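# Eight arms lift a loaded hand barrow onto bearers

## Task

Raise the hand barrow, with both rollers still resting on it, and set it down on the two bearers; neither roller may drop off at any point.

## Robot and tools

Setup. Eight identical i2rt Big YAM arms, arm1 to arm8. arm1 to arm4 stand along y = +0.65 (x about +1.14, +0.38, -0.38, -1.14) and face -y. arm5 to arm8 stand along y = -0.65 (x about -1.14, -0.38, +0.38, +1.14) and face +y. Their feet sit at z 0.73 to 0.82, on tops at z = 0.720. Each arm has six joints, a five-fingered right hand and a wrist camera (armN_cam_wrist). cam_high is a fixed room camera. The barrow and rollers lie between the two rows.

Frame. Every pose is in one scene frame: origin on the floor, +z up, metres. A hand pose is [x, y, z, qw, qx, qy, qz] for the hand point, 0.045 m in front of the palm. In that point's own axes, +z runs along straightened fingers, +y points out of the palm, +x crosses the palm away from the thumb. With joints 1, 5, 6 at 0 and the hand level and forward, the palm faces down with the thumb on the left. Reach is about 1.07 m from joint 1's axis. Reported hand positions get less accurate far out.

move. Arguments are per robot: arm1 ... arm8, each an object, plus optional cameras. Omit a robot and it receives nothing new (but may still push toward old targets). Inside a robot's object:
- joints: absolute targets by name. joint1_rad -2.879 to 2.879 (base yaw, + is counter-clockwise seen from above); joint2_rad 0 to 3.141 (shoulder); joint3_rad 0 to 3.019 (elbow); joint4_rad -1.692 to 1.57 (hand pitch, + lifts fingers); joint5_rad -1.57 to 1.57 (sideways, + to the arm's right); joint6_rad -2.094 to 2.094 (roll, + clockwise seen from behind). All in radians.
- Finger keys hand_little, hand_ring, hand_middle, hand_index, hand_thumb_bend: absolute, -1 closed to +1 open/straight. hand_thumb_turn: +1 beside the palm, -1 opposite the fingers. hand_force_limit (-1 to 1, about 0 to 10 N at a fingertip, 15 N for thumb motors) and hand_speed (-0.96 to 1) are settings, not motions.
- target: one absolute pose, 7 numbers as above, in the scene frame; the hand travels a straight line to it from its current hand_target. With target, joints may hold only hand keys.
- speed: top path speed in m/s, 0.002 to 0.5 (default 0.25); rotation is capped at twice that in rad/s. Only allowed with target.
- min_time_s: 0.1 to 8 s, the shortest duration for this robot's joint motions.
All parts start together; all hand paths end together, paced by the slowest. Paths ignore obstacles and other arms; hands lag, stray, overshoot speed near full stretch, and often finish a centimetre or more off. Each control step clips the commanded pose to within 100 mm and 20 degrees of the measured one.
cameras: list of names, or ["all"], or []. Unknown keys make a call invalid; out-of-range values get it refused, and a refusal cancels later move/wait/finished_scene calls in that reply.

Results. Per robot: joint_positions, Joint velocities ("within noise" when still), joint torques (offset, noisy; numbers 3 and 4 wrap at ±28 N m), hand and hand_target, joint_status and hand_status, hand_stopped_by (six words for little, ring, middle, index, thumb_bend, thumb_turn: moving, target, force, stalled, fault) and per-motor loads in N (positive = pushed open). A "move" line gives each moved robot "done" or its worst status. Robots not in the action appear under "as last shown" with unchanged lines. off_target: rested short, may still push. time_out: the arm keeps a nearby target and keeps pushing; on_its_own lists joints moving uncommanded ("held at" is a target). "joint command not followed" / "pose unreachable": a self/arm-collision check withheld targets; the arm may keep trying. Images may lag the state slightly; the "pictures" line gives their order.

Grip. A finger motor starts only when its target changes by at least 0.002, then stops at its target or when load reaches hand_force_limit. Scene start: force limit 0, hand_speed -0.8 (slow). For gentle grips use hand_speed -0.94 or below; faster closing can overshoot the force several times. To squeeze more, raise the limit and send a more-closed target; to release, send a more-open one. A lost grip shows only as loads near 0. The fully turned thumb and fingers wrap objects about 0.035 to 0.065 m thick, handles down to about 0.025 m. A wrist bracket on the little-finger side sticks out and can strike things.

wait: seconds 0 to 10, optional cameras; sends nothing and returns the state.
zoom_image: camera plus region [x0, y0, x1, y1] in pixels of its latest 504x504 image, at most 504 each way.
show_instructions: shows the reference page(s); no arguments.
finished_scene: scene = current scene number; ends it irreversibly. The barrow must stay on the bearers with both rollers unaided.

Avoid. Arms pressing on or hitting each other (a hand gripping another's fingers counts) ends the scene. Arms keep pushing after contact and heat up; holding loads or stretched poses heats motors too, MOTOR HOT warns at 85 °C and at 100 °C the arm drops for 30 to 60 s. Do not knock anything off the work area or onto the floor, let a roller roll off, drop or release a moving part, slam fixed or heavy things, or overload fingers by pulling, twisting or swinging heavy loads. Objects may occasionally be nudged by outside pushes, and the scene keeps running while you think, with the last commands held.

Each tool is called after "Request:" as name(argument=value, ...), one argument or row to a line, values as JSON.

Reference images:

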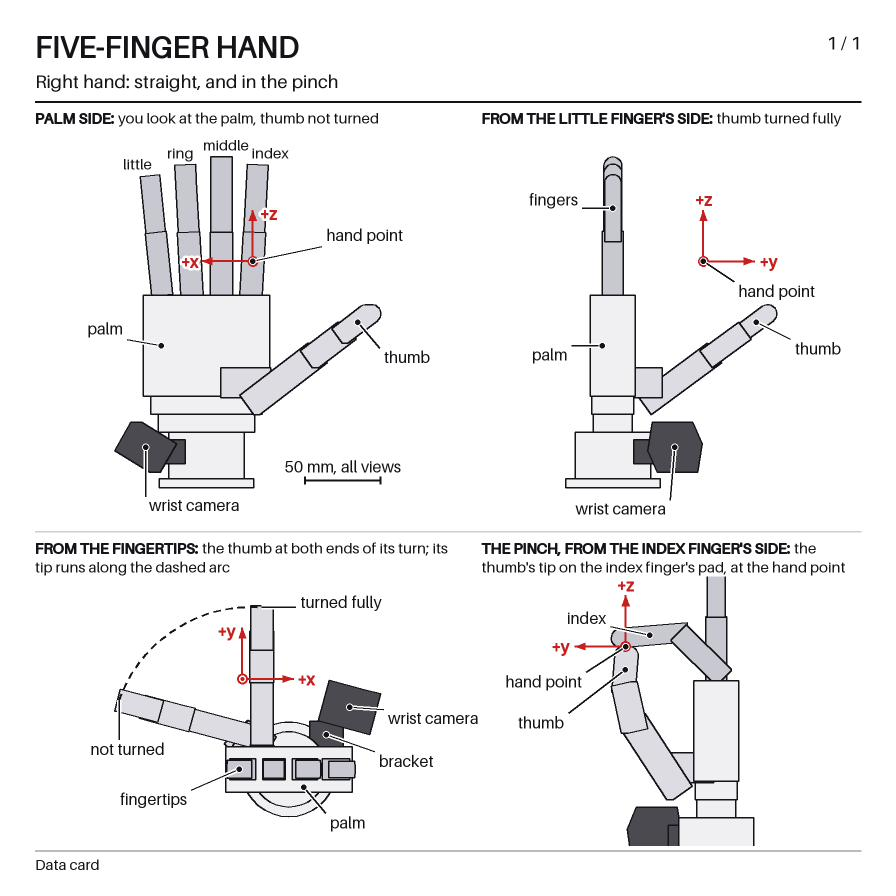

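## Session

Request:
move(
)

Scene clock: 0.00 s.
Joint torques (N m): no reading
Heat: arm1: hottest joint2_rad 36 °C; arm2: hottest joint2_rad 30 °C; arm3: hottest joint2_rad 33 °C; arm4: hottest joint1_rad 31 °C; arm5: hottest joint4_rad 30 °C; arm6: hottest joint2_rad 32 °C; arm7: hottest joint2_rad 36 °C; arm8: hottest joint5_rad 31 °C.
Joint velocities: within noise
arm1.joint_positions: joint1_rad=+0.422 joint2_rad=+0.569 joint3_rad=+1.445 joint4_rad=-1.261 joint5_rad=-0.036 joint6_rad=-1.141 hand_little=+1.000 hand_ring=+1.000 hand_middle=+1.000 hand_index=+1.000 hand_thumb_turn=+1.000 hand_thumb_bend=+1.000 hand_force_limit=+0.000 hand_speed=-0.800
arm1.joint_status: not commanded
arm1.hand_stopped_by: target,target,target,target,target,target
arm1.little_load_n: 0.0
arm1.ring_load_n: 0.0
arm1.middle_load_n: 0.0
arm1.index_load_n: 0.0
arm1.thumb_bend_load_n: 0.0
arm1.thumb_turn_load_n: 0.0
arm1.hand: x=+1.1954 y=+0.4382 z=+1.2852 quat_wxyz=(+0.180, +0.592, -0.581, +0.529) (m; scene frame)
arm1.hand_target: x=+1.1943 y=+0.4406 z=+1.2934 quat_wxyz=(+0.183, +0.588, -0.577, +0.536) (m; scene frame)
arm1.hand_status: not commanded
arm2.joint_positions: joint1_rad=-0.403 joint2_rad=+0.643 joint3_rad=+1.387 joint4_rad=-1.419 joint5_rad=+0.023 joint6_rad=-0.981 hand_little=+1.000 hand_ring=+1.000 hand_middle=+1.000 hand_index=+1.000 hand_thumb_turn=+1.000 hand_thumb_bend=+1.000 hand_force_limit=+0.000 hand_speed=-0.800
arm2.joint_status: not commanded
arm2.hand_stopped_by: target,target,target,target,target,target
arm2.little_load_n: 0.0
arm2.ring_load_n: 0.0
arm2.middle_load_n: 0.0
arm2.index_load_n: 0.0
arm2.thumb_bend_load_n: 0.0
arm2.thumb_turn_load_n: 0.0
arm2.hand: x=+0.2737 y=+0.4737 z=+1.2753 quat_wxyz=(+0.286, +0.268, -0.858, +0.331) (m; scene frame)
arm2.hand_target: x=+0.2738 y=+0.4735 z=+1.2877 quat_wxyz=(+0.294, +0.266, -0.852, +0.342) (m; scene frame)
arm2.hand_status: not commanded
arm3.joint_positions: joint1_rad=-0.026 joint2_rad=+0.627 joint3_rad=+1.432 joint4_rad=-1.431 joint5_rad=-0.114 joint6_rad=-1.352 hand_little=+1.000 hand_ring=+1.000 hand_middle=+1.000 hand_index=+1.000 hand_thumb_turn=+1.000 hand_thumb_bend=+1.000 hand_force_limit=+0.000 hand_speed=-0.800
arm3.joint_status: not commanded
arm3.hand_stopped_by: target,target,target,target,target,target
arm3.little_load_n: 0.0
arm3.ring_load_n: 0.0
arm3.middle_load_n: 0.0
arm3.index_load_n: 0.0
arm3.thumb_bend_load_n: 0.0
arm3.thumb_turn_load_n: 0.0
arm3.hand: x=-0.3987 y=+0.4314 z=+1.2218 quat_wxyz=(+0.244, +0.588, -0.669, +0.383) (m; scene frame)
arm3.hand_target: x=-0.3985 y=+0.4320 z=+1.2345 quat_wxyz=(+0.253, +0.584, -0.663, +0.393) (m; scene frame)
arm3.hand_status: not commanded
arm4.joint_positions: joint1_rad=+0.393 joint2_rad=+0.615 joint3_rad=+1.428 joint4_rad=-1.470 joint5_rad=+0.232 joint6_rad=-0.967 hand_little=+1.000 hand_ring=+1.000 hand_middle=+1.000 hand_index=+1.000 hand_thumb_turn=+1.000 hand_thumb_bend=+1.000 hand_force_limit=+0.000 hand_speed=-0.800
arm4.joint_status: not commanded
arm4.hand_stopped_by: target,target,target,target,target,target
arm4.little_load_n: 0.0
arm4.ring_load_n: 0.0
arm4.middle_load_n: 0.0
arm4.index_load_n: 0.0
arm4.thumb_bend_load_n: 0.0
arm4.thumb_turn_load_n: 0.0
arm4.hand: x=-1.1281 y=+0.4521 z=+1.2234 quat_wxyz=(+0.224, +0.532, -0.718, +0.390) (m; scene frame)
arm4.hand_target: x=-1.1282 y=+0.4524 z=+1.2334 quat_wxyz=(+0.226, +0.527, -0.714, +0.401) (m; scene frame)
arm4.hand_status: not commanded
arm5.joint_positions: joint1_rad=+0.016 joint2_rad=+0.634 joint3_rad=+1.460 joint4_rad=-1.240 joint5_rad=+0.272 joint6_rad=-1.309 hand_little=+1.000 hand_ring=+1.000 hand_middle=+1.000 hand_index=+1.000 hand_thumb_turn=+1.000 hand_thumb_bend=+1.000 hand_force_limit=+0.000 hand_speed=-0.800
arm5.joint_status: not commanded
arm5.hand_stopped_by: target,target,target,target,target,target
arm5.little_load_n: 0.0
arm5.ring_load_n: 0.0
arm5.middle_load_n: 0.0
arm5.index_load_n: 0.0
arm5.thumb_bend_load_n: 0.0
arm5.thumb_turn_load_n: 0.0
arm5.hand: x=-1.0457 y=-0.4224 z=+1.2995 quat_wxyz=(-0.379, +0.690, +0.465, +0.406) (m; scene frame)
arm5.hand_target: x=-1.0454 y=-0.4250 z=+1.3099 quat_wxyz=(-0.388, +0.685, +0.459, +0.411) (m; scene frame)
arm5.hand_status: not commanded
arm6.joint_positions: joint1_rad=+0.185 joint2_rad=+0.579 joint3_rad=+1.427 joint4_rad=-1.392 joint5_rad=-0.219 joint6_rad=-1.360 hand_little=+1.000 hand_ring=+1.000 hand_middle=+1.000 hand_index=+1.000 hand_thumb_turn=+1.000 hand_thumb_bend=+1.000 hand_force_limit=+0.000 hand_speed=-0.800
arm6.joint_status: not commanded
arm6.hand_stopped_by: target,target,target,target,target,target
arm6.little_load_n: 0.0
arm6.ring_load_n: 0.0
arm6.middle_load_n: 0.0
arm6.index_load_n: 0.0
arm6.thumb_bend_load_n: 0.0
arm6.thumb_turn_load_n: 0.0
arm6.hand: x=-0.4045 y=-0.4342 z=+1.2947 quat_wxyz=(-0.450, +0.601, +0.630, +0.199) (m; scene frame)
arm6.hand_target: x=-0.4044 y=-0.4350 z=+1.3068 quat_wxyz=(-0.459, +0.595, +0.626, +0.207) (m; scene frame)
arm6.hand_status: not commanded
arm7.joint_positions: joint1_rad=-0.098 joint2_rad=+0.544 joint3_rad=+1.323 joint4_rad=-1.412 joint5_rad=+0.048 joint6_rad=-1.006 hand_little=+1.000 hand_ring=+1.000 hand_middle=+1.000 hand_index=+1.000 hand_thumb_turn=+1.000 hand_thumb_bend=+1.000 hand_force_limit=+0.000 hand_speed=-0.800
arm7.joint_status: not commanded
arm7.hand_stopped_by: target,target,target,target,target,target
arm7.little_load_n: 0.0
arm7.ring_load_n: 0.0
arm7.middle_load_n: 0.0
arm7.index_load_n: 0.0
arm7.thumb_bend_load_n: 0.0
arm7.thumb_turn_load_n: 0.0
arm7.hand: x=+0.4359 y=-0.4641 z=+1.2206 quat_wxyz=(-0.365, +0.810, +0.381, +0.256) (m; scene frame)
arm7.hand_target: x=+0.4358 y=-0.4642 z=+1.2314 quat_wxyz=(-0.375, +0.804, +0.379, +0.262) (m; scene frame)
arm7.hand_status: not commanded
arm8.joint_positions: joint1_rad=-0.086 joint2_rad=+0.579 joint3_rad=+1.321 joint4_rad=-1.405 joint5_rad=-0.054 joint6_rad=-1.146 hand_little=+1.000 hand_ring=+1.000 hand_middle=+1.000 hand_index=+1.000 hand_thumb_turn=+1.000 hand_thumb_bend=+1.000 hand_force_limit=+0.000 hand_speed=-0.800
arm8.joint_status: not commanded
arm8.hand_stopped_by: target,target,target,target,target,target
arm8.little_load_n: 0.0
arm8.ring_load_n: 0.0
arm8.middle_load_n: 0.0
arm8.index_load_n: 0.0
arm8.thumb_bend_load_n: 0.0
arm8.thumb_turn_load_n: 0.0
arm8.hand: x=+1.1807 y=-0.4394 z=+1.1749 quat_wxyz=(-0.377, +0.758, +0.483, +0.223) (m; scene frame)
arm8.hand_target: x=+1.1807 y=-0.4395 z=+1.1861 quat_wxyz=(-0.387, +0.753, +0.480, +0.230) (m; scene frame)
arm8.hand_status: not commanded
pictures: arm1_cam_wrist, arm2_cam_wrist, arm3_cam_wrist, arm4_cam_wrist, arm5_cam_wrist, arm6_cam_wrist, arm7_cam_wrist, arm8_cam_wrist, cam_high

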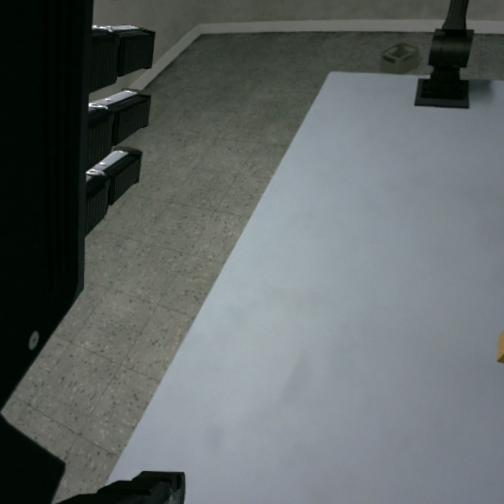

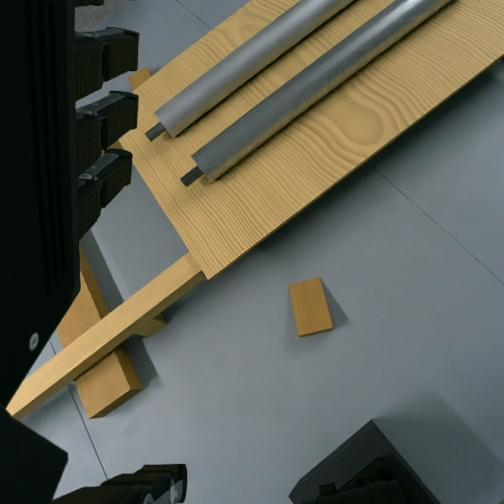

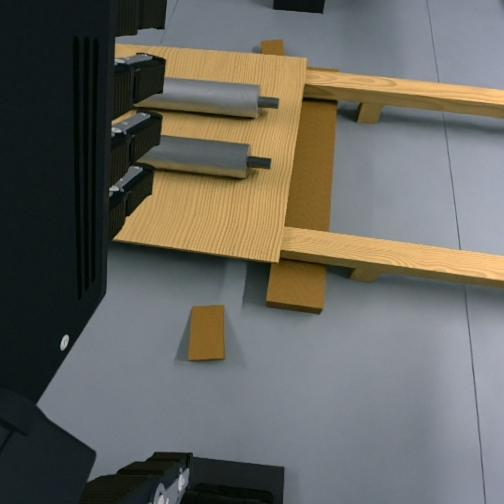

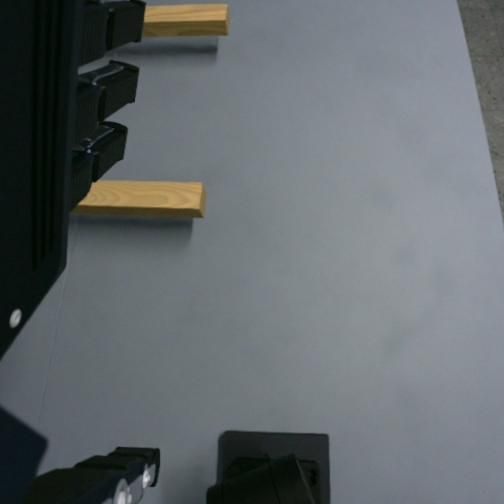

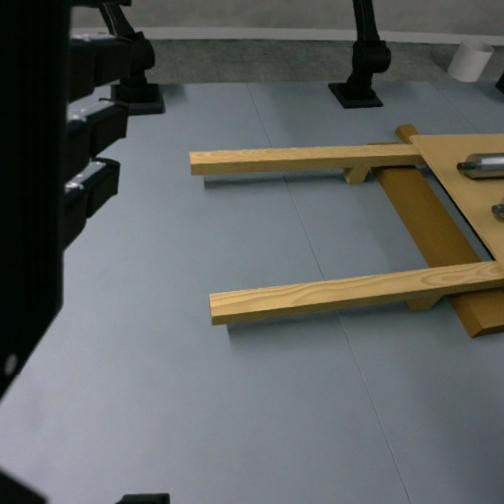

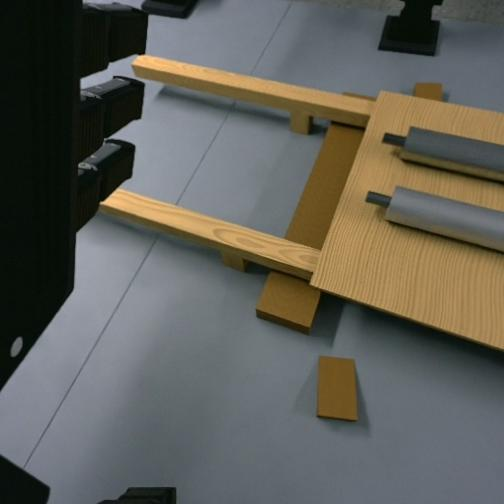

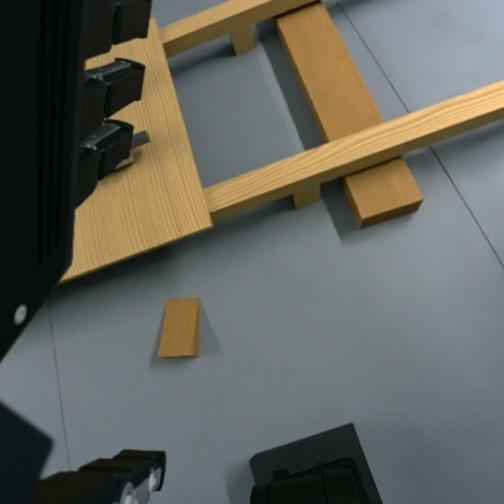

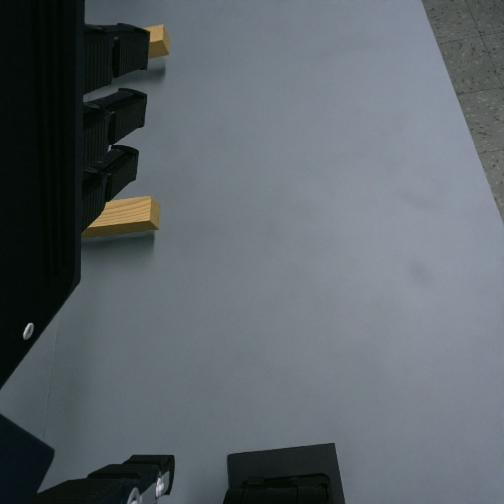

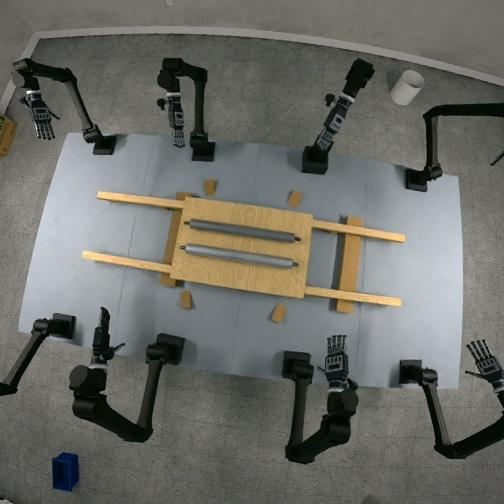

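Request:
zoom_image(
  camera="cam_high",
  region=[70, 160, 420, 330],
)

Request:
zoom_image(
  camera="arm7_cam_wrist",
  region=[100, 0, 504, 300],
)

Request:
zoom_image(
  camera="arm6_cam_wrist",
  region=[100, 30, 504, 440],
)

Request:
zoom_image(
  camera="arm5_cam_wrist",
  region=[150, 80, 504, 360],
)

Request:
zoom_image(
  camera="arm2_cam_wrist",
  region=[0, 0, 504, 440],
)

Request:
zoom_image(
  camera="arm3_cam_wrist",
  region=[110, 0, 504, 380],
)

Scaled by 1.440 from the camera's 504x504 image, which has a finer 720x720 frame.

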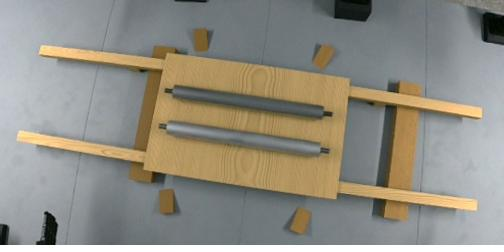

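Scaled by 1.248 from the camera's 504x504 image, which has a finer 720x720 frame.

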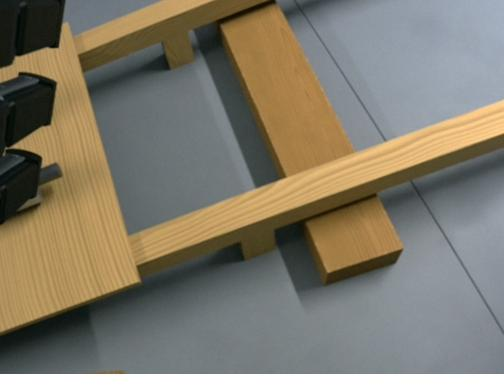

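Scaled by 1.229 from the camera's 504x504 image, which has a finer 720x720 frame.

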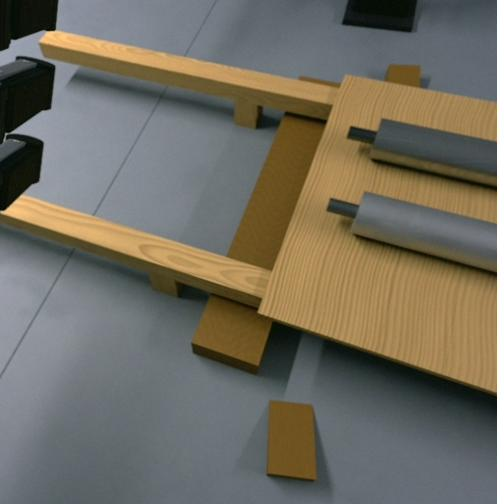

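Scaled by 1.424 from the camera's 504x504 image, which has a finer 720x720 frame.

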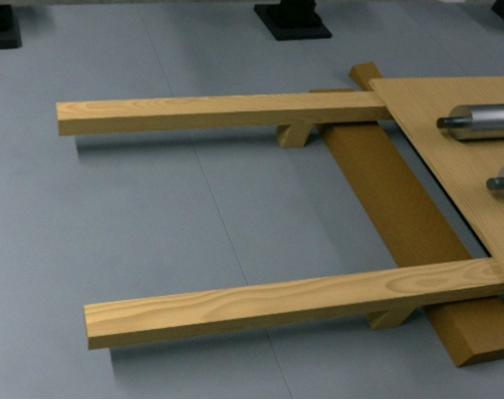

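Scaled by 1.000.

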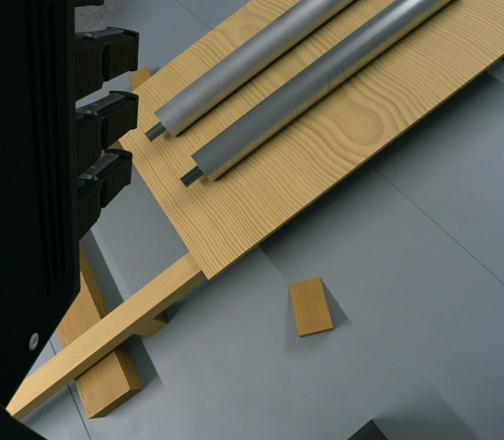

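Scaled by 1.279 from the camera's 504x504 image, which has a finer 720x720 frame.

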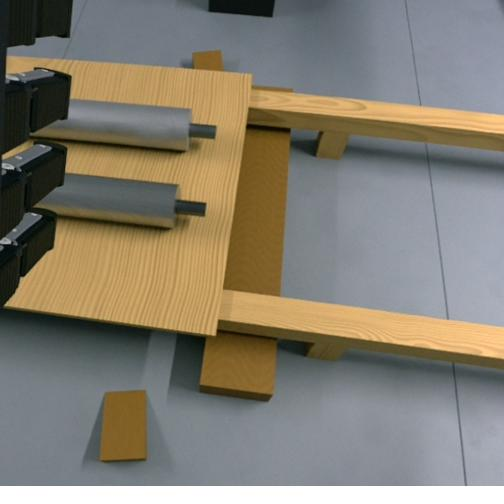

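Request:
zoom_image(
  camera="cam_high",
  region=[60, 120, 220, 230],
)

Request:
zoom_image(
  camera="cam_high",
  region=[300, 130, 460, 240],
)

Request:
zoom_image(
  camera="cam_high",
  region=[40, 230, 200, 390],
)

Request:
zoom_image(
  camera="cam_high",
  region=[270, 230, 440, 400],
)

Request:
zoom_image(
  camera="cam_high",
  region=[160, 180, 330, 330],
)

Scaled by 3.150 from the camera's 504x504 image, which has a finer 720x720 frame.

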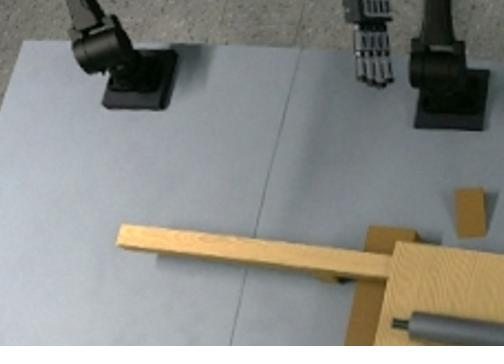

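Scaled by 3.150 from the camera's 504x504 image, which has a finer 720x720 frame.

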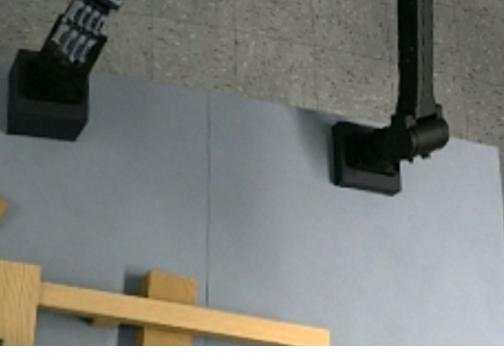

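Scaled by 3.150 from the camera's 504x504 image, which has a finer 720x720 frame.

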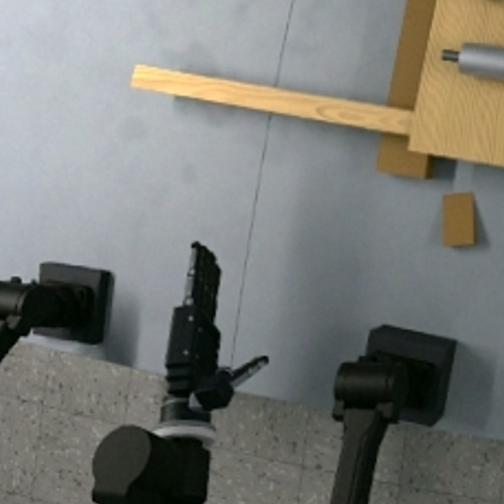

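Scaled by 2.965 from the camera's 504x504 image, which has a finer 720x720 frame.

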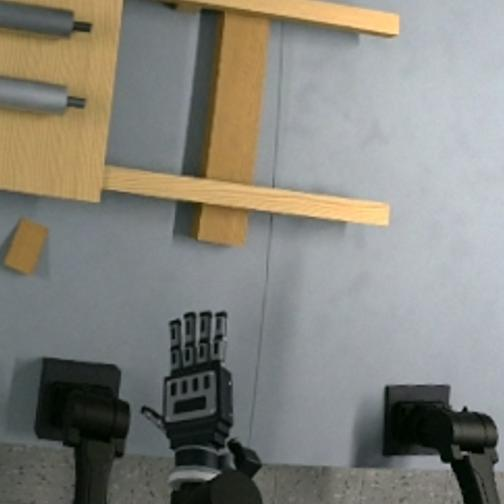

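Scaled by 2.965 from the camera's 504x504 image, which has a finer 720x720 frame.

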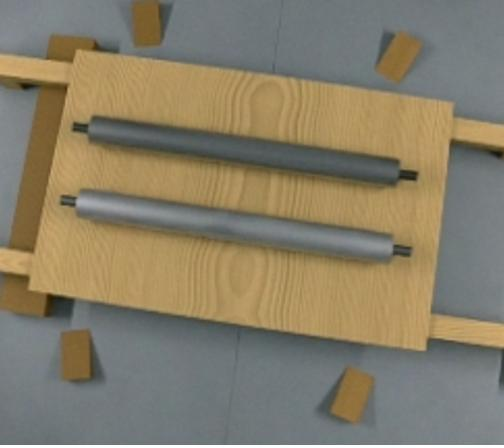

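Request:
zoom_image(
  camera="arm7_cam_wrist",
  region=[130, 270, 250, 390],
)

Request:
zoom_image(
  camera="arm6_cam_wrist",
  region=[270, 330, 400, 450],
)

Request:
zoom_image(
  camera="arm3_cam_wrist",
  region=[150, 280, 270, 400],
)

Request:
zoom_image(
  camera="arm2_cam_wrist",
  region=[250, 240, 370, 360],
)

Request:
zoom_image(
  camera="arm7_cam_wrist",
  region=[260, 100, 460, 260],
)

Request:
zoom_image(
  camera="arm5_cam_wrist",
  region=[340, 100, 504, 200],
)

Scaled by 4.200 from the camera's 504x504 image, which has a finer 720x720 frame.

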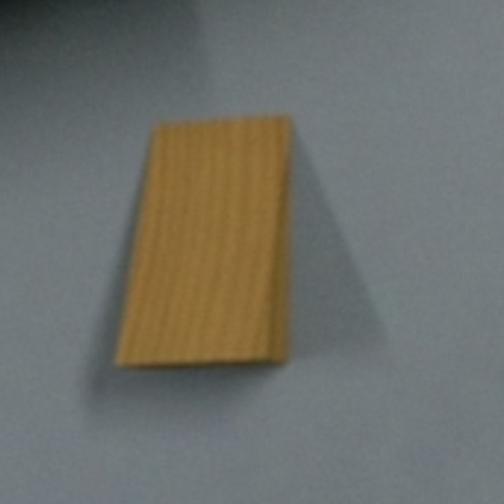

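Scaled by 3.877 from the camera's 504x504 image, which has a finer 720x720 frame.

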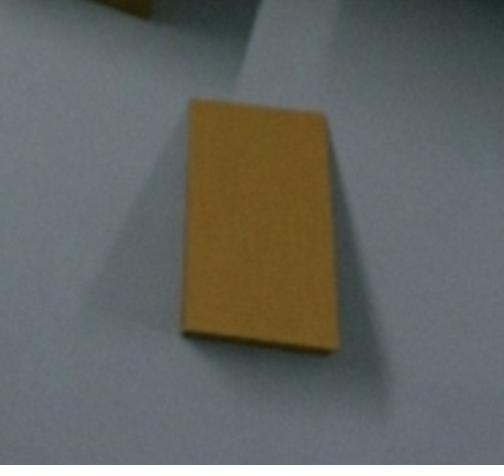

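Scaled by 4.200 from the camera's 504x504 image, which has a finer 720x720 frame.

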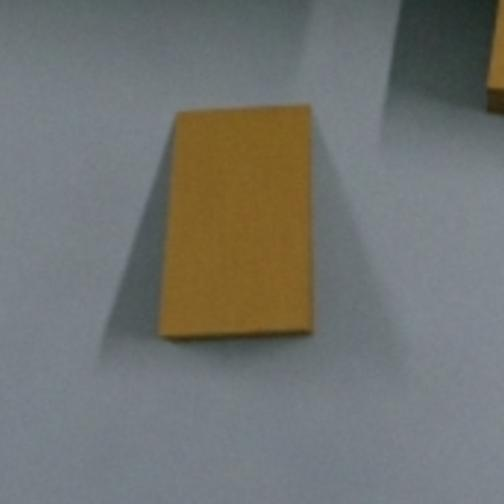

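Scaled by 4.200 from the camera's 504x504 image, which has a finer 720x720 frame.

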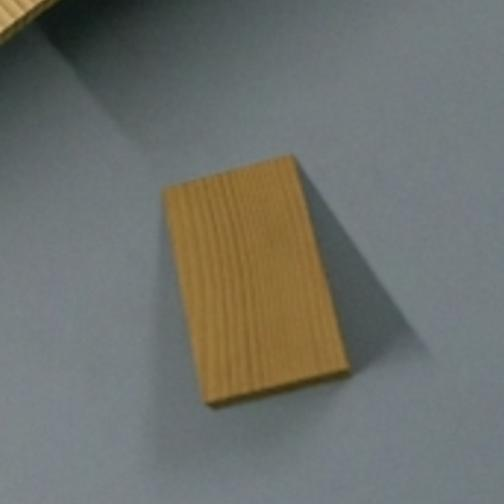

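Scaled by 2.520 from the camera's 504x504 image, which has a finer 720x720 frame.

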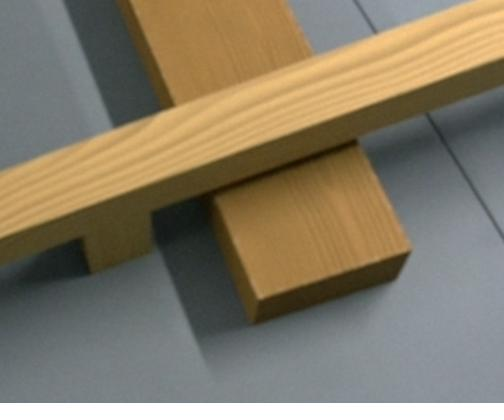

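Scaled by 3.073 from the camera's 504x504 image, which has a finer 720x720 frame.

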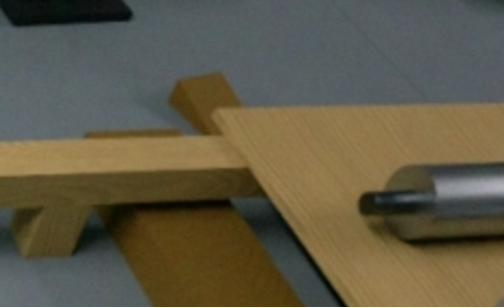

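Request:
wait(
  seconds=10,
  cameras=["cam_high"],
)

Request:
zoom_image(
  camera="cam_high",
  region=[160, 180, 330, 330],
)

Scene clock: 305.87 s.
Joint torques (N m): arm1=[0.5 3.25 7.97 1.96 0.03 -0.04] | arm2=[1.03 3.14 8.68 2.07 -0.03 0.05] | arm3=[-1.03 1.14 10.4 1.78 0 0.02] | arm4=[1.03 2.43 8.09 1.85 0.16 0.01] | arm5=[0.38 0.91 9.59 2.39 0.2 -0.01] | arm6=[-0.38 3.43 9.77 1.99 -0.16 -0.06] | arm7=[2.02 1.26 8.95 2.15 0.01 0] | arm8=[0.56 3.6 10.06 1.99 -0.03 0.07]
Heat: arm1: hottest joint3_rad 42 °C; arm2: hottest joint3_rad 44 °C; arm3: hottest joint3_rad 38 °C; arm4: hottest joint3_rad 34 °C; arm5: hottest joint3_rad 35 °C; arm6: hottest joint3_rad 34 °C; arm7: hottest joint3_rad 39 °C; arm8: hottest joint3_rad 39 °C.
Joint velocities: within noise
arm1.joint_positions: joint1_rad=+0.422 joint2_rad=+0.569 joint3_rad=+1.445 joint4_rad=-1.261 joint5_rad=-0.036 joint6_rad=-1.141 hand_little=+1.000 hand_ring=+1.000 hand_middle=+1.000 hand_index=+1.000 hand_thumb_turn=+1.000 hand_thumb_bend=+1.000 hand_force_limit=+0.000 hand_speed=-0.800
arm1.joint_status: not commanded
arm1.hand_stopped_by: target,target,target,target,target,target
arm1.little_load_n: 0.0
arm1.ring_load_n: 0.0
arm1.middle_load_n: 0.0
arm1.index_load_n: 0.0
arm1.thumb_bend_load_n: 0.0
arm1.thumb_turn_load_n: 0.0
arm1.hand: x=+1.1954 y=+0.4382 z=+1.2852 quat_wxyz=(+0.180, +0.592, -0.581, +0.529) (m; scene frame)
arm1.hand_target: x=+1.1943 y=+0.4406 z=+1.2934 quat_wxyz=(+0.183, +0.588, -0.577, +0.536) (m; scene frame)
arm1.hand_status: not commanded
arm2.joint_positions: joint1_rad=-0.403 joint2_rad=+0.643 joint3_rad=+1.387 joint4_rad=-1.419 joint5_rad=+0.023 joint6_rad=-0.981 hand_little=+1.000 hand_ring=+1.000 hand_middle=+1.000 hand_index=+1.000 hand_thumb_turn=+1.000 hand_thumb_bend=+1.000 hand_force_limit=+0.000 hand_speed=-0.800
arm2.joint_status: not commanded
arm2.hand_stopped_by: target,target,target,target,target,target
arm2.little_load_n: 0.0
arm2.ring_load_n: 0.0
arm2.middle_load_n: -0.5
arm2.index_load_n: 0.0
arm2.thumb_bend_load_n: 0.0
arm2.thumb_turn_load_n: 0.5
arm2.hand: x=+0.2737 y=+0.4737 z=+1.2753 quat_wxyz=(+0.286, +0.268, -0.858, +0.331) (m; scene frame)
arm2.hand_target: x=+0.2738 y=+0.4735 z=+1.2877 quat_wxyz=(+0.294, +0.266, -0.852, +0.342) (m; scene frame)
arm2.hand_status: not commanded
arm3.joint_positions: joint1_rad=-0.026 joint2_rad=+0.627 joint3_rad=+1.432 joint4_rad=-1.431 joint5_rad=-0.114 joint6_rad=-1.352 hand_little=+1.000 hand_ring=+1.000 hand_middle=+1.000 hand_index=+1.000 hand_thumb_turn=+1.000 hand_thumb_bend=+1.000 hand_force_limit=+0.000 hand_speed=-0.800
arm3.joint_status: not commanded
arm3.hand_stopped_by: target,target,target,target,target,target
arm3.little_load_n: 0.0
arm3.ring_load_n: 0.0
arm3.middle_load_n: 0.0
arm3.index_load_n: 0.0
arm3.thumb_bend_load_n: 0.0
arm3.thumb_turn_load_n: 0.0
arm3.hand: x=-0.3987 y=+0.4314 z=+1.2218 quat_wxyz=(+0.244, +0.588, -0.669, +0.383) (m; scene frame)
arm3.hand_target: x=-0.3985 y=+0.4320 z=+1.2345 quat_wxyz=(+0.253, +0.584, -0.663, +0.393) (m; scene frame)
arm3.hand_status: not commanded
arm4.joint_positions: joint1_rad=+0.393 joint2_rad=+0.615 joint3_rad=+1.428 joint4_rad=-1.470 joint5_rad=+0.232 joint6_rad=-0.967 hand_little=+1.000 hand_ring=+1.000 hand_middle=+1.000 hand_index=+1.000 hand_thumb_turn=+1.000 hand_thumb_bend=+1.000 hand_force_limit=+0.000 hand_speed=-0.800
arm4.joint_status: not commanded
arm4.hand_stopped_by: target,target,target,target,target,target
arm4.little_load_n: 0.0
arm4.ring_load_n: 0.0
arm4.middle_load_n: 0.0
arm4.index_load_n: 0.0
arm4.thumb_bend_load_n: 0.0
arm4.thumb_turn_load_n: 0.0
arm4.hand: x=-1.1281 y=+0.4521 z=+1.2234 quat_wxyz=(+0.224, +0.532, -0.718, +0.390) (m; scene frame)
arm4.hand_target: x=-1.1282 y=+0.4524 z=+1.2334 quat_wxyz=(+0.226, +0.527, -0.714, +0.401) (m; scene frame)
arm4.hand_status: not commanded
arm5.joint_positions: joint1_rad=+0.016 joint2_rad=+0.634 joint3_rad=+1.460 joint4_rad=-1.240 joint5_rad=+0.272 joint6_rad=-1.309 hand_little=+1.000 hand_ring=+1.000 hand_middle=+1.000 hand_index=+1.000 hand_thumb_turn=+1.000 hand_thumb_bend=+1.000 hand_force_limit=+0.000 hand_speed=-0.800
arm5.joint_status: not commanded
arm5.hand_stopped_by: target,target,target,target,target,target
arm5.little_load_n: 0.0
arm5.ring_load_n: 0.0
arm5.middle_load_n: 0.0
arm5.index_load_n: 0.0
arm5.thumb_bend_load_n: 0.0
arm5.thumb_turn_load_n: 0.0
arm5.hand: x=-1.0457 y=-0.4224 z=+1.2995 quat_wxyz=(-0.379, +0.690, +0.465, +0.406) (m; scene frame)
arm5.hand_target: x=-1.0454 y=-0.4250 z=+1.3099 quat_wxyz=(-0.388, +0.685, +0.459, +0.411) (m; scene frame)
arm5.hand_status: not commanded
arm6.joint_positions: joint1_rad=+0.185 joint2_rad=+0.579 joint3_rad=+1.427 joint4_rad=-1.392 joint5_rad=-0.219 joint6_rad=-1.360 hand_little=+1.000 hand_ring=+1.000 hand_middle=+1.000 hand_index=+1.000 hand_thumb_turn=+1.000 hand_thumb_bend=+1.000 hand_force_limit=+0.000 hand_speed=-0.800
arm6.joint_status: not commanded
arm6.hand_stopped_by: target,target,target,target,target,target
arm6.little_load_n: 0.0
arm6.ring_load_n: 0.0
arm6.middle_load_n: 0.0
arm6.index_load_n: 0.5
arm6.thumb_bend_load_n: 0.0
arm6.thumb_turn_load_n: 0.0
arm6.hand: x=-0.4045 y=-0.4342 z=+1.2947 quat_wxyz=(-0.450, +0.601, +0.630, +0.199) (m; scene frame)
arm6.hand_target: x=-0.4044 y=-0.4350 z=+1.3068 quat_wxyz=(-0.459, +0.595, +0.626, +0.207) (m; scene frame)
arm6.hand_status: not commanded
arm7.joint_positions: joint1_rad=-0.098 joint2_rad=+0.544 joint3_rad=+1.323 joint4_rad=-1.412 joint5_rad=+0.048 joint6_rad=-1.006 hand_little=+1.000 hand_ring=+1.000 hand_middle=+1.000 hand_index=+1.000 hand_thumb_turn=+1.000 hand_thumb_bend=+1.000 hand_force_limit=+0.000 hand_speed=-0.800
arm7.joint_status: not commanded
arm7.hand_stopped_by: target,target,target,target,target,target
arm7.little_load_n: 0.0
arm7.ring_load_n: 0.0
arm7.middle_load_n: 0.0
arm7.index_load_n: 0.0
arm7.thumb_bend_load_n: 0.0
arm7.thumb_turn_load_n: 0.0
arm7.hand: x=+0.4359 y=-0.4641 z=+1.2206 quat_wxyz=(-0.365, +0.810, +0.381, +0.256) (m; scene frame)
arm7.hand_target: x=+0.4358 y=-0.4642 z=+1.2314 quat_wxyz=(-0.375, +0.804, +0.379, +0.262) (m; scene frame)
arm7.hand_status: not commanded
arm8.joint_positions: joint1_rad=-0.086 joint2_rad=+0.579 joint3_rad=+1.321 joint4_rad=-1.405 joint5_rad=-0.054 joint6_rad=-1.146 hand_little=+1.000 hand_ring=+1.000 hand_middle=+1.000 hand_index=+1.000 hand_thumb_turn=+1.000 hand_thumb_bend=+1.000 hand_force_limit=+0.000 hand_speed=-0.800
arm8.joint_status: not commanded
arm8.hand_stopped_by: target,target,target,target,target,target
arm8.little_load_n: 0.5
arm8.ring_load_n: 0.0
arm8.middle_load_n: 0.0
arm8.index_load_n: -0.5
arm8.thumb_bend_load_n: 0.0
arm8.thumb_turn_load_n: 0.0
arm8.hand: x=+1.1807 y=-0.4394 z=+1.1749 quat_wxyz=(-0.377, +0.758, +0.483, +0.223) (m; scene frame)
arm8.hand_target: x=+1.1807 y=-0.4395 z=+1.1861 quat_wxyz=(-0.387, +0.753, +0.480, +0.230) (m; scene frame)
arm8.hand_status: not commanded
wait: 10.00 s; at rest from the start
pictures: cam_high

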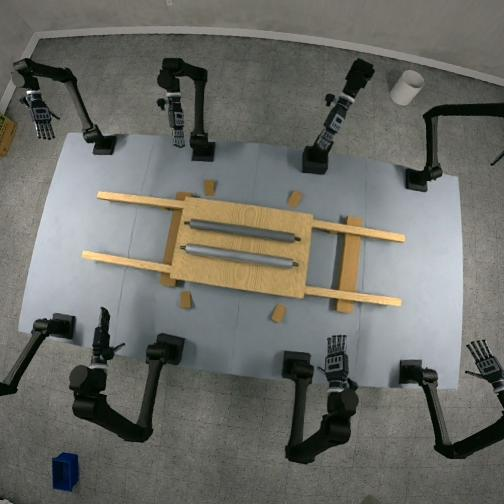

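Scaled by 2.965 from the camera's 504x504 image, which has a finer 720x720 frame.

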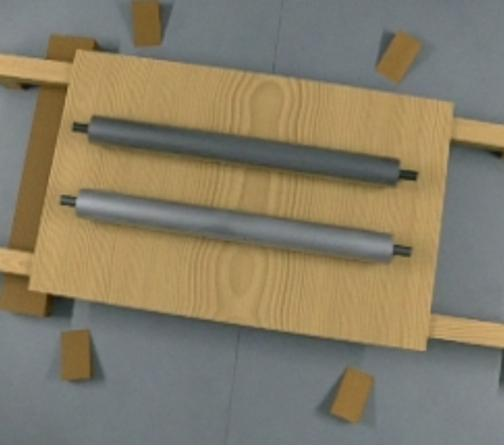

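Request:
wait(
  seconds=1,
  cameras=["arm2_cam_wrist", "arm3_cam_wrist", "arm6_cam_wrist", "arm7_cam_wrist", "arm5_cam_wrist", "arm8_cam_wrist", "arm1_cam_wrist"],
)

Request:
zoom_image(
  camera="arm2_cam_wrist",
  region=[130, 80, 270, 220],
)

Request:
zoom_image(
  camera="arm3_cam_wrist",
  region=[150, 50, 310, 210],
)

Request:
zoom_image(
  camera="arm6_cam_wrist",
  region=[350, 100, 504, 254],
)

Request:
zoom_image(
  camera="arm5_cam_wrist",
  region=[404, 120, 504, 220],
)

Scene clock: 482.33 s.
Joint torques (N m): arm1=[0.26 3.25 7.82 1.95 0.06 0.01] | arm2=[0.91 3.25 8.7 2.07 -0.02 0.04] | arm3=[-1.14 1.14 10.3 1.78 0 0.03] | arm4=[0.73 2.14 8.12 1.87 0.14 0.03] | arm5=[0.5 0.73 9.55 2.43 0.2 0] | arm6=[-0.38 3.43 9.77 1.99 -0.16 -0.06] | arm7=[1.96 1.38 8.92 2.17 0.02 0] | arm8=[0.56 3.6 10.04 1.96 -0.03 0.07]
Heat: arm1: hottest joint3_rad 43 °C; arm2: hottest joint3_rad 45 °C; arm3: hottest joint3_rad 39 °C; arm4: hottest joint3_rad 35 °C; arm5: hottest joint3_rad 36 °C; arm6: hottest joint3_rad 34 °C; arm7: hottest joint3_rad 40 °C; arm8: hottest joint3_rad 41 °C.
Joint velocities: within noise
arm1.joint_positions: joint1_rad=+0.422 joint2_rad=+0.569 joint3_rad=+1.445 joint4_rad=-1.261 joint5_rad=-0.036 joint6_rad=-1.141 hand_little=+1.000 hand_ring=+1.000 hand_middle=+1.000 hand_index=+1.000 hand_thumb_turn=+1.000 hand_thumb_bend=+1.000 hand_force_limit=+0.000 hand_speed=-0.800
arm1.joint_status: not commanded
arm1.hand_stopped_by: target,target,target,target,target,target
arm1.little_load_n: 0.0
arm1.ring_load_n: 0.0
arm1.middle_load_n: 0.0
arm1.index_load_n: 0.0
arm1.thumb_bend_load_n: 0.0
arm1.thumb_turn_load_n: 0.0
arm1.hand: x=+1.1954 y=+0.4382 z=+1.2852 quat_wxyz=(+0.180, +0.592, -0.581, +0.529) (m; scene frame)
arm1.hand_target: x=+1.1943 y=+0.4406 z=+1.2934 quat_wxyz=(+0.183, +0.588, -0.577, +0.536) (m; scene frame)
arm1.hand_status: not commanded
arm2.joint_positions: joint1_rad=-0.403 joint2_rad=+0.643 joint3_rad=+1.387 joint4_rad=-1.419 joint5_rad=+0.023 joint6_rad=-0.981 hand_little=+1.000 hand_ring=+1.000 hand_middle=+1.000 hand_index=+1.000 hand_thumb_turn=+1.000 hand_thumb_bend=+1.000 hand_force_limit=+0.000 hand_speed=-0.800
arm2.joint_status: not commanded
arm2.hand_stopped_by: target,target,target,target,target,target
arm2.little_load_n: 0.0
arm2.ring_load_n: 0.0
arm2.middle_load_n: 0.0
arm2.index_load_n: 0.0
arm2.thumb_bend_load_n: 0.0
arm2.thumb_turn_load_n: 0.0
arm2.hand: x=+0.2737 y=+0.4737 z=+1.2753 quat_wxyz=(+0.286, +0.268, -0.858, +0.331) (m; scene frame)
arm2.hand_target: x=+0.2738 y=+0.4735 z=+1.2877 quat_wxyz=(+0.294, +0.266, -0.852, +0.342) (m; scene frame)
arm2.hand_status: not commanded
arm3.joint_positions: joint1_rad=-0.026 joint2_rad=+0.627 joint3_rad=+1.432 joint4_rad=-1.431 joint5_rad=-0.114 joint6_rad=-1.352 hand_little=+1.000 hand_ring=+1.000 hand_middle=+1.000 hand_index=+1.000 hand_thumb_turn=+1.000 hand_thumb_bend=+1.000 hand_force_limit=+0.000 hand_speed=-0.800
arm3.joint_status: not commanded
arm3.hand_stopped_by: target,target,target,target,target,target
arm3.little_load_n: 0.0
arm3.ring_load_n: 0.0
arm3.middle_load_n: 0.0
arm3.index_load_n: -0.5
arm3.thumb_bend_load_n: 0.0
arm3.thumb_turn_load_n: 0.0
arm3.hand: x=-0.3987 y=+0.4314 z=+1.2218 quat_wxyz=(+0.244, +0.588, -0.669, +0.383) (m; scene frame)
arm3.hand_target: x=-0.3985 y=+0.4320 z=+1.2345 quat_wxyz=(+0.253, +0.584, -0.663, +0.393) (m; scene frame)
arm3.hand_status: not commanded
arm4.joint_positions: joint1_rad=+0.393 joint2_rad=+0.615 joint3_rad=+1.428 joint4_rad=-1.470 joint5_rad=+0.232 joint6_rad=-0.967 hand_little=+1.000 hand_ring=+1.000 hand_middle=+1.000 hand_index=+1.000 hand_thumb_turn=+1.000 hand_thumb_bend=+1.000 hand_force_limit=+0.000 hand_speed=-0.800
arm4.joint_status: not commanded
arm4.hand_stopped_by: target,target,target,target,target,target
arm4.little_load_n: 0.0
arm4.ring_load_n: 0.0
arm4.middle_load_n: 0.0
arm4.index_load_n: 0.0
arm4.thumb_bend_load_n: 0.0
arm4.thumb_turn_load_n: -0.5
arm4.hand: x=-1.1281 y=+0.4521 z=+1.2234 quat_wxyz=(+0.224, +0.532, -0.718, +0.390) (m; scene frame)
arm4.hand_target: x=-1.1282 y=+0.4524 z=+1.2334 quat_wxyz=(+0.226, +0.527, -0.714, +0.401) (m; scene frame)
arm4.hand_status: not commanded
arm5.joint_positions: joint1_rad=+0.016 joint2_rad=+0.634 joint3_rad=+1.460 joint4_rad=-1.240 joint5_rad=+0.272 joint6_rad=-1.309 hand_little=+1.000 hand_ring=+1.000 hand_middle=+1.000 hand_index=+1.000 hand_thumb_turn=+1.000 hand_thumb_bend=+1.000 hand_force_limit=+0.000 hand_speed=-0.800
arm5.joint_status: not commanded
arm5.hand_stopped_by: target,target,target,target,target,target
arm5.little_load_n: 0.5
arm5.ring_load_n: 0.0
arm5.middle_load_n: 0.0
arm5.index_load_n: 0.0
arm5.thumb_bend_load_n: 0.0
arm5.thumb_turn_load_n: 0.0
arm5.hand: x=-1.0457 y=-0.4224 z=+1.2995 quat_wxyz=(-0.379, +0.690, +0.465, +0.406) (m; scene frame)
arm5.hand_target: x=-1.0454 y=-0.4250 z=+1.3099 quat_wxyz=(-0.388, +0.685, +0.459, +0.411) (m; scene frame)
arm5.hand_status: not commanded
arm6.joint_positions: joint1_rad=+0.185 joint2_rad=+0.579 joint3_rad=+1.427 joint4_rad=-1.392 joint5_rad=-0.219 joint6_rad=-1.360 hand_little=+1.000 hand_ring=+1.000 hand_middle=+1.000 hand_index=+1.000 hand_thumb_turn=+1.000 hand_thumb_bend=+1.000 hand_force_limit=+0.000 hand_speed=-0.800
arm6.joint_status: not commanded
arm6.hand_stopped_by: target,target,target,target,target,target
arm6.little_load_n: 0.0
arm6.ring_load_n: 0.0
arm6.middle_load_n: 0.0
arm6.index_load_n: -0.5
arm6.thumb_bend_load_n: 0.0
arm6.thumb_turn_load_n: 0.0
arm6.hand: x=-0.4045 y=-0.4342 z=+1.2947 quat_wxyz=(-0.450, +0.601, +0.630, +0.199) (m; scene frame)
arm6.hand_target: x=-0.4044 y=-0.4350 z=+1.3068 quat_wxyz=(-0.459, +0.595, +0.626, +0.207) (m; scene frame)
arm6.hand_status: not commanded
arm7.joint_positions: joint1_rad=-0.098 joint2_rad=+0.544 joint3_rad=+1.323 joint4_rad=-1.412 joint5_rad=+0.048 joint6_rad=-1.006 hand_little=+1.000 hand_ring=+1.000 hand_middle=+1.000 hand_index=+1.000 hand_thumb_turn=+1.000 hand_thumb_bend=+1.000 hand_force_limit=+0.000 hand_speed=-0.800
arm7.joint_status: not commanded
arm7.hand_stopped_by: target,target,target,target,target,target
arm7.little_load_n: 0.0
arm7.ring_load_n: 0.0
arm7.middle_load_n: 0.0
arm7.index_load_n: 0.0
arm7.thumb_bend_load_n: 0.0
arm7.thumb_turn_load_n: 0.0
arm7.hand: x=+0.4359 y=-0.4641 z=+1.2206 quat_wxyz=(-0.365, +0.810, +0.381, +0.256) (m; scene frame)
arm7.hand_target: x=+0.4358 y=-0.4642 z=+1.2314 quat_wxyz=(-0.375, +0.804, +0.379, +0.262) (m; scene frame)
arm7.hand_status: not commanded
arm8.joint_positions: joint1_rad=-0.086 joint2_rad=+0.579 joint3_rad=+1.321 joint4_rad=-1.405 joint5_rad=-0.054 joint6_rad=-1.146 hand_little=+1.000 hand_ring=+1.000 hand_middle=+1.000 hand_index=+1.000 hand_thumb_turn=+1.000 hand_thumb_bend=+1.000 hand_force_limit=+0.000 hand_speed=-0.800
arm8.joint_status: not commanded
arm8.hand_stopped_by: target,target,target,target,target,target
arm8.little_load_n: 0.0
arm8.ring_load_n: 0.0
arm8.middle_load_n: 0.0
arm8.index_load_n: 0.0
arm8.thumb_bend_load_n: 0.5
arm8.thumb_turn_load_n: 0.0
arm8.hand: x=+1.1807 y=-0.4394 z=+1.1749 quat_wxyz=(-0.377, +0.758, +0.483, +0.223) (m; scene frame)
arm8.hand_target: x=+1.1807 y=-0.4395 z=+1.1861 quat_wxyz=(-0.387, +0.753, +0.480, +0.230) (m; scene frame)
arm8.hand_status: not commanded
wait: 1.00 s; at rest from the start
pictures: arm1_cam_wrist, arm2_cam_wrist, arm3_cam_wrist, arm5_cam_wrist, arm6_cam_wrist, arm7_cam_wrist, arm8_cam_wrist

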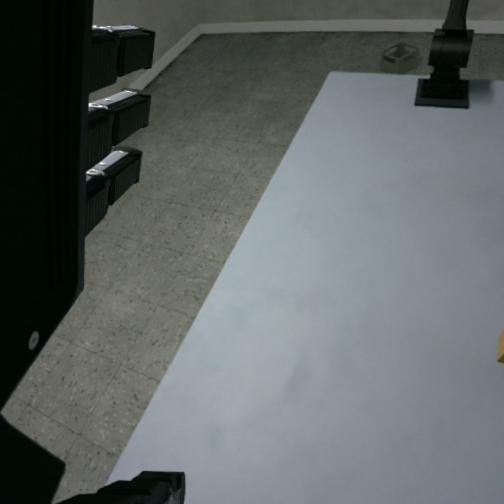

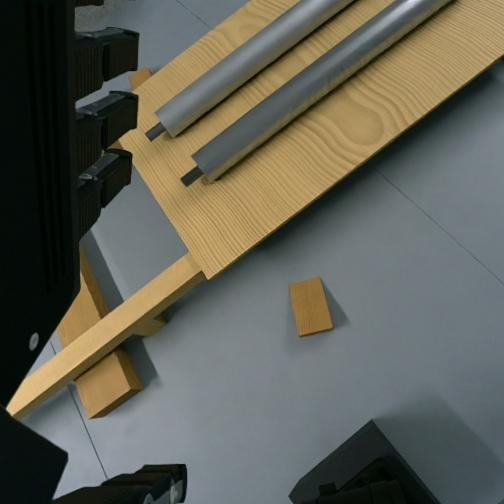

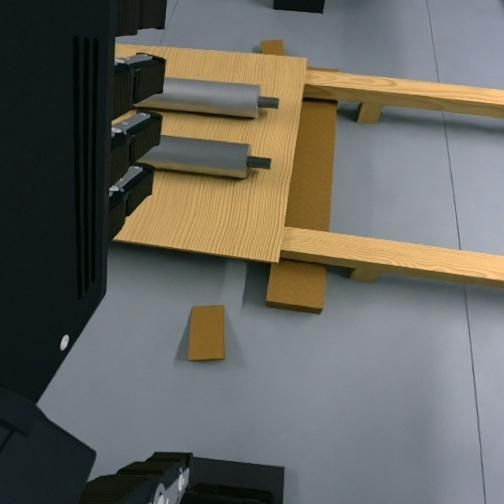

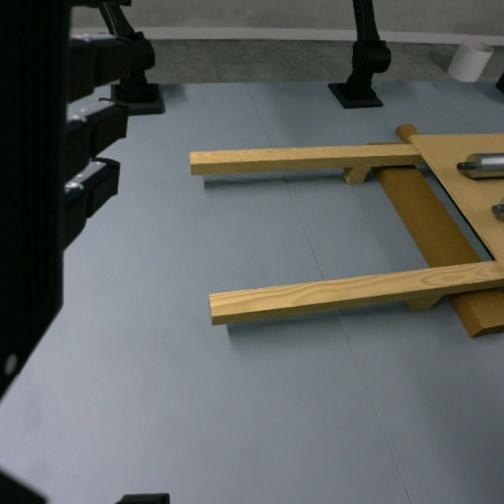

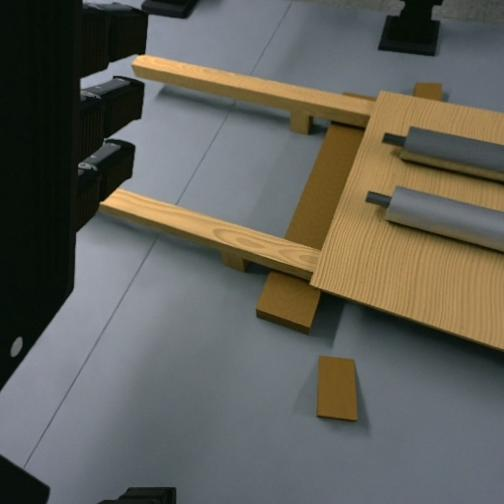

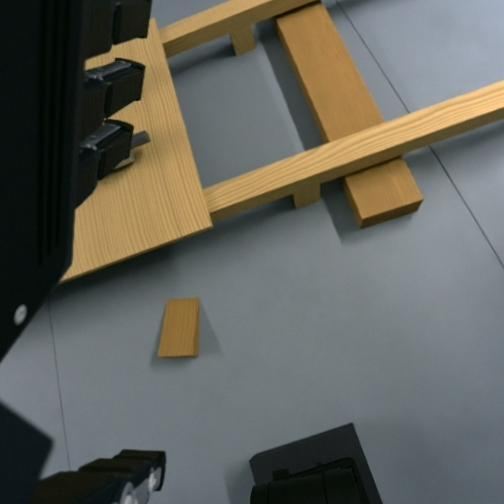

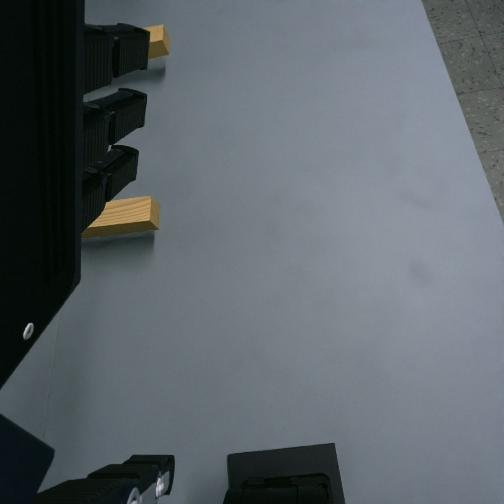

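Scaled by 3.600 from the camera's 504x504 image, which has a finer 720x720 frame.

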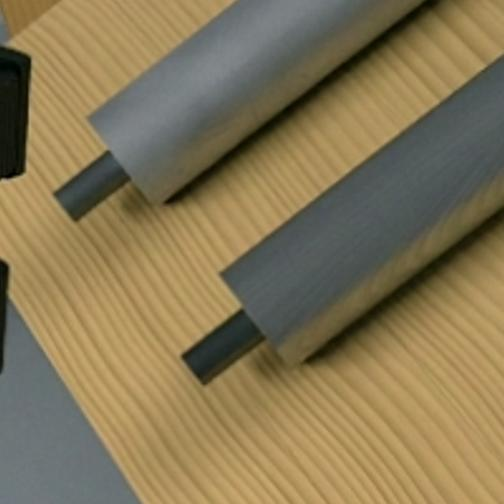

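Scaled by 3.150 from the camera's 504x504 image, which has a finer 720x720 frame.

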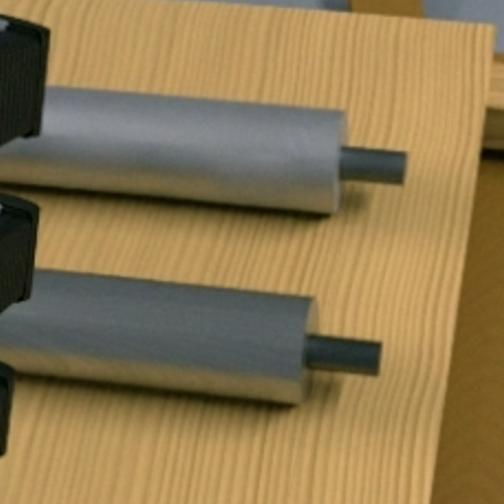

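Scaled by 3.273 from the camera's 504x504 image, which has a finer 720x720 frame.

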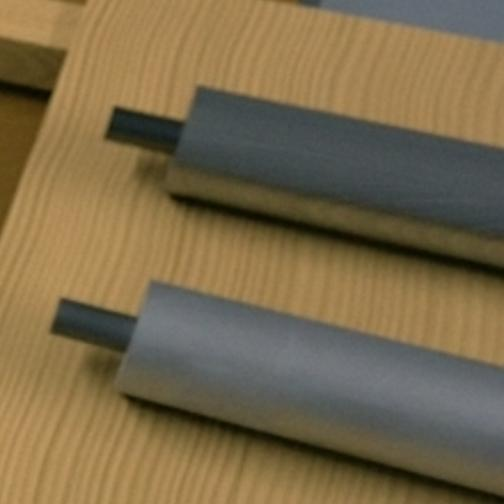

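Scaled by 5.040 from the camera's 504x504 image, which has a finer 720x720 frame.

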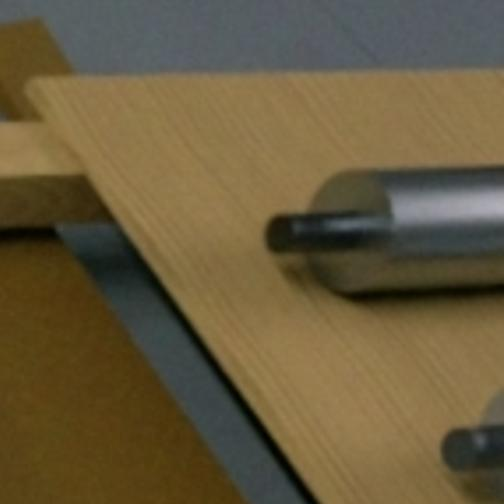

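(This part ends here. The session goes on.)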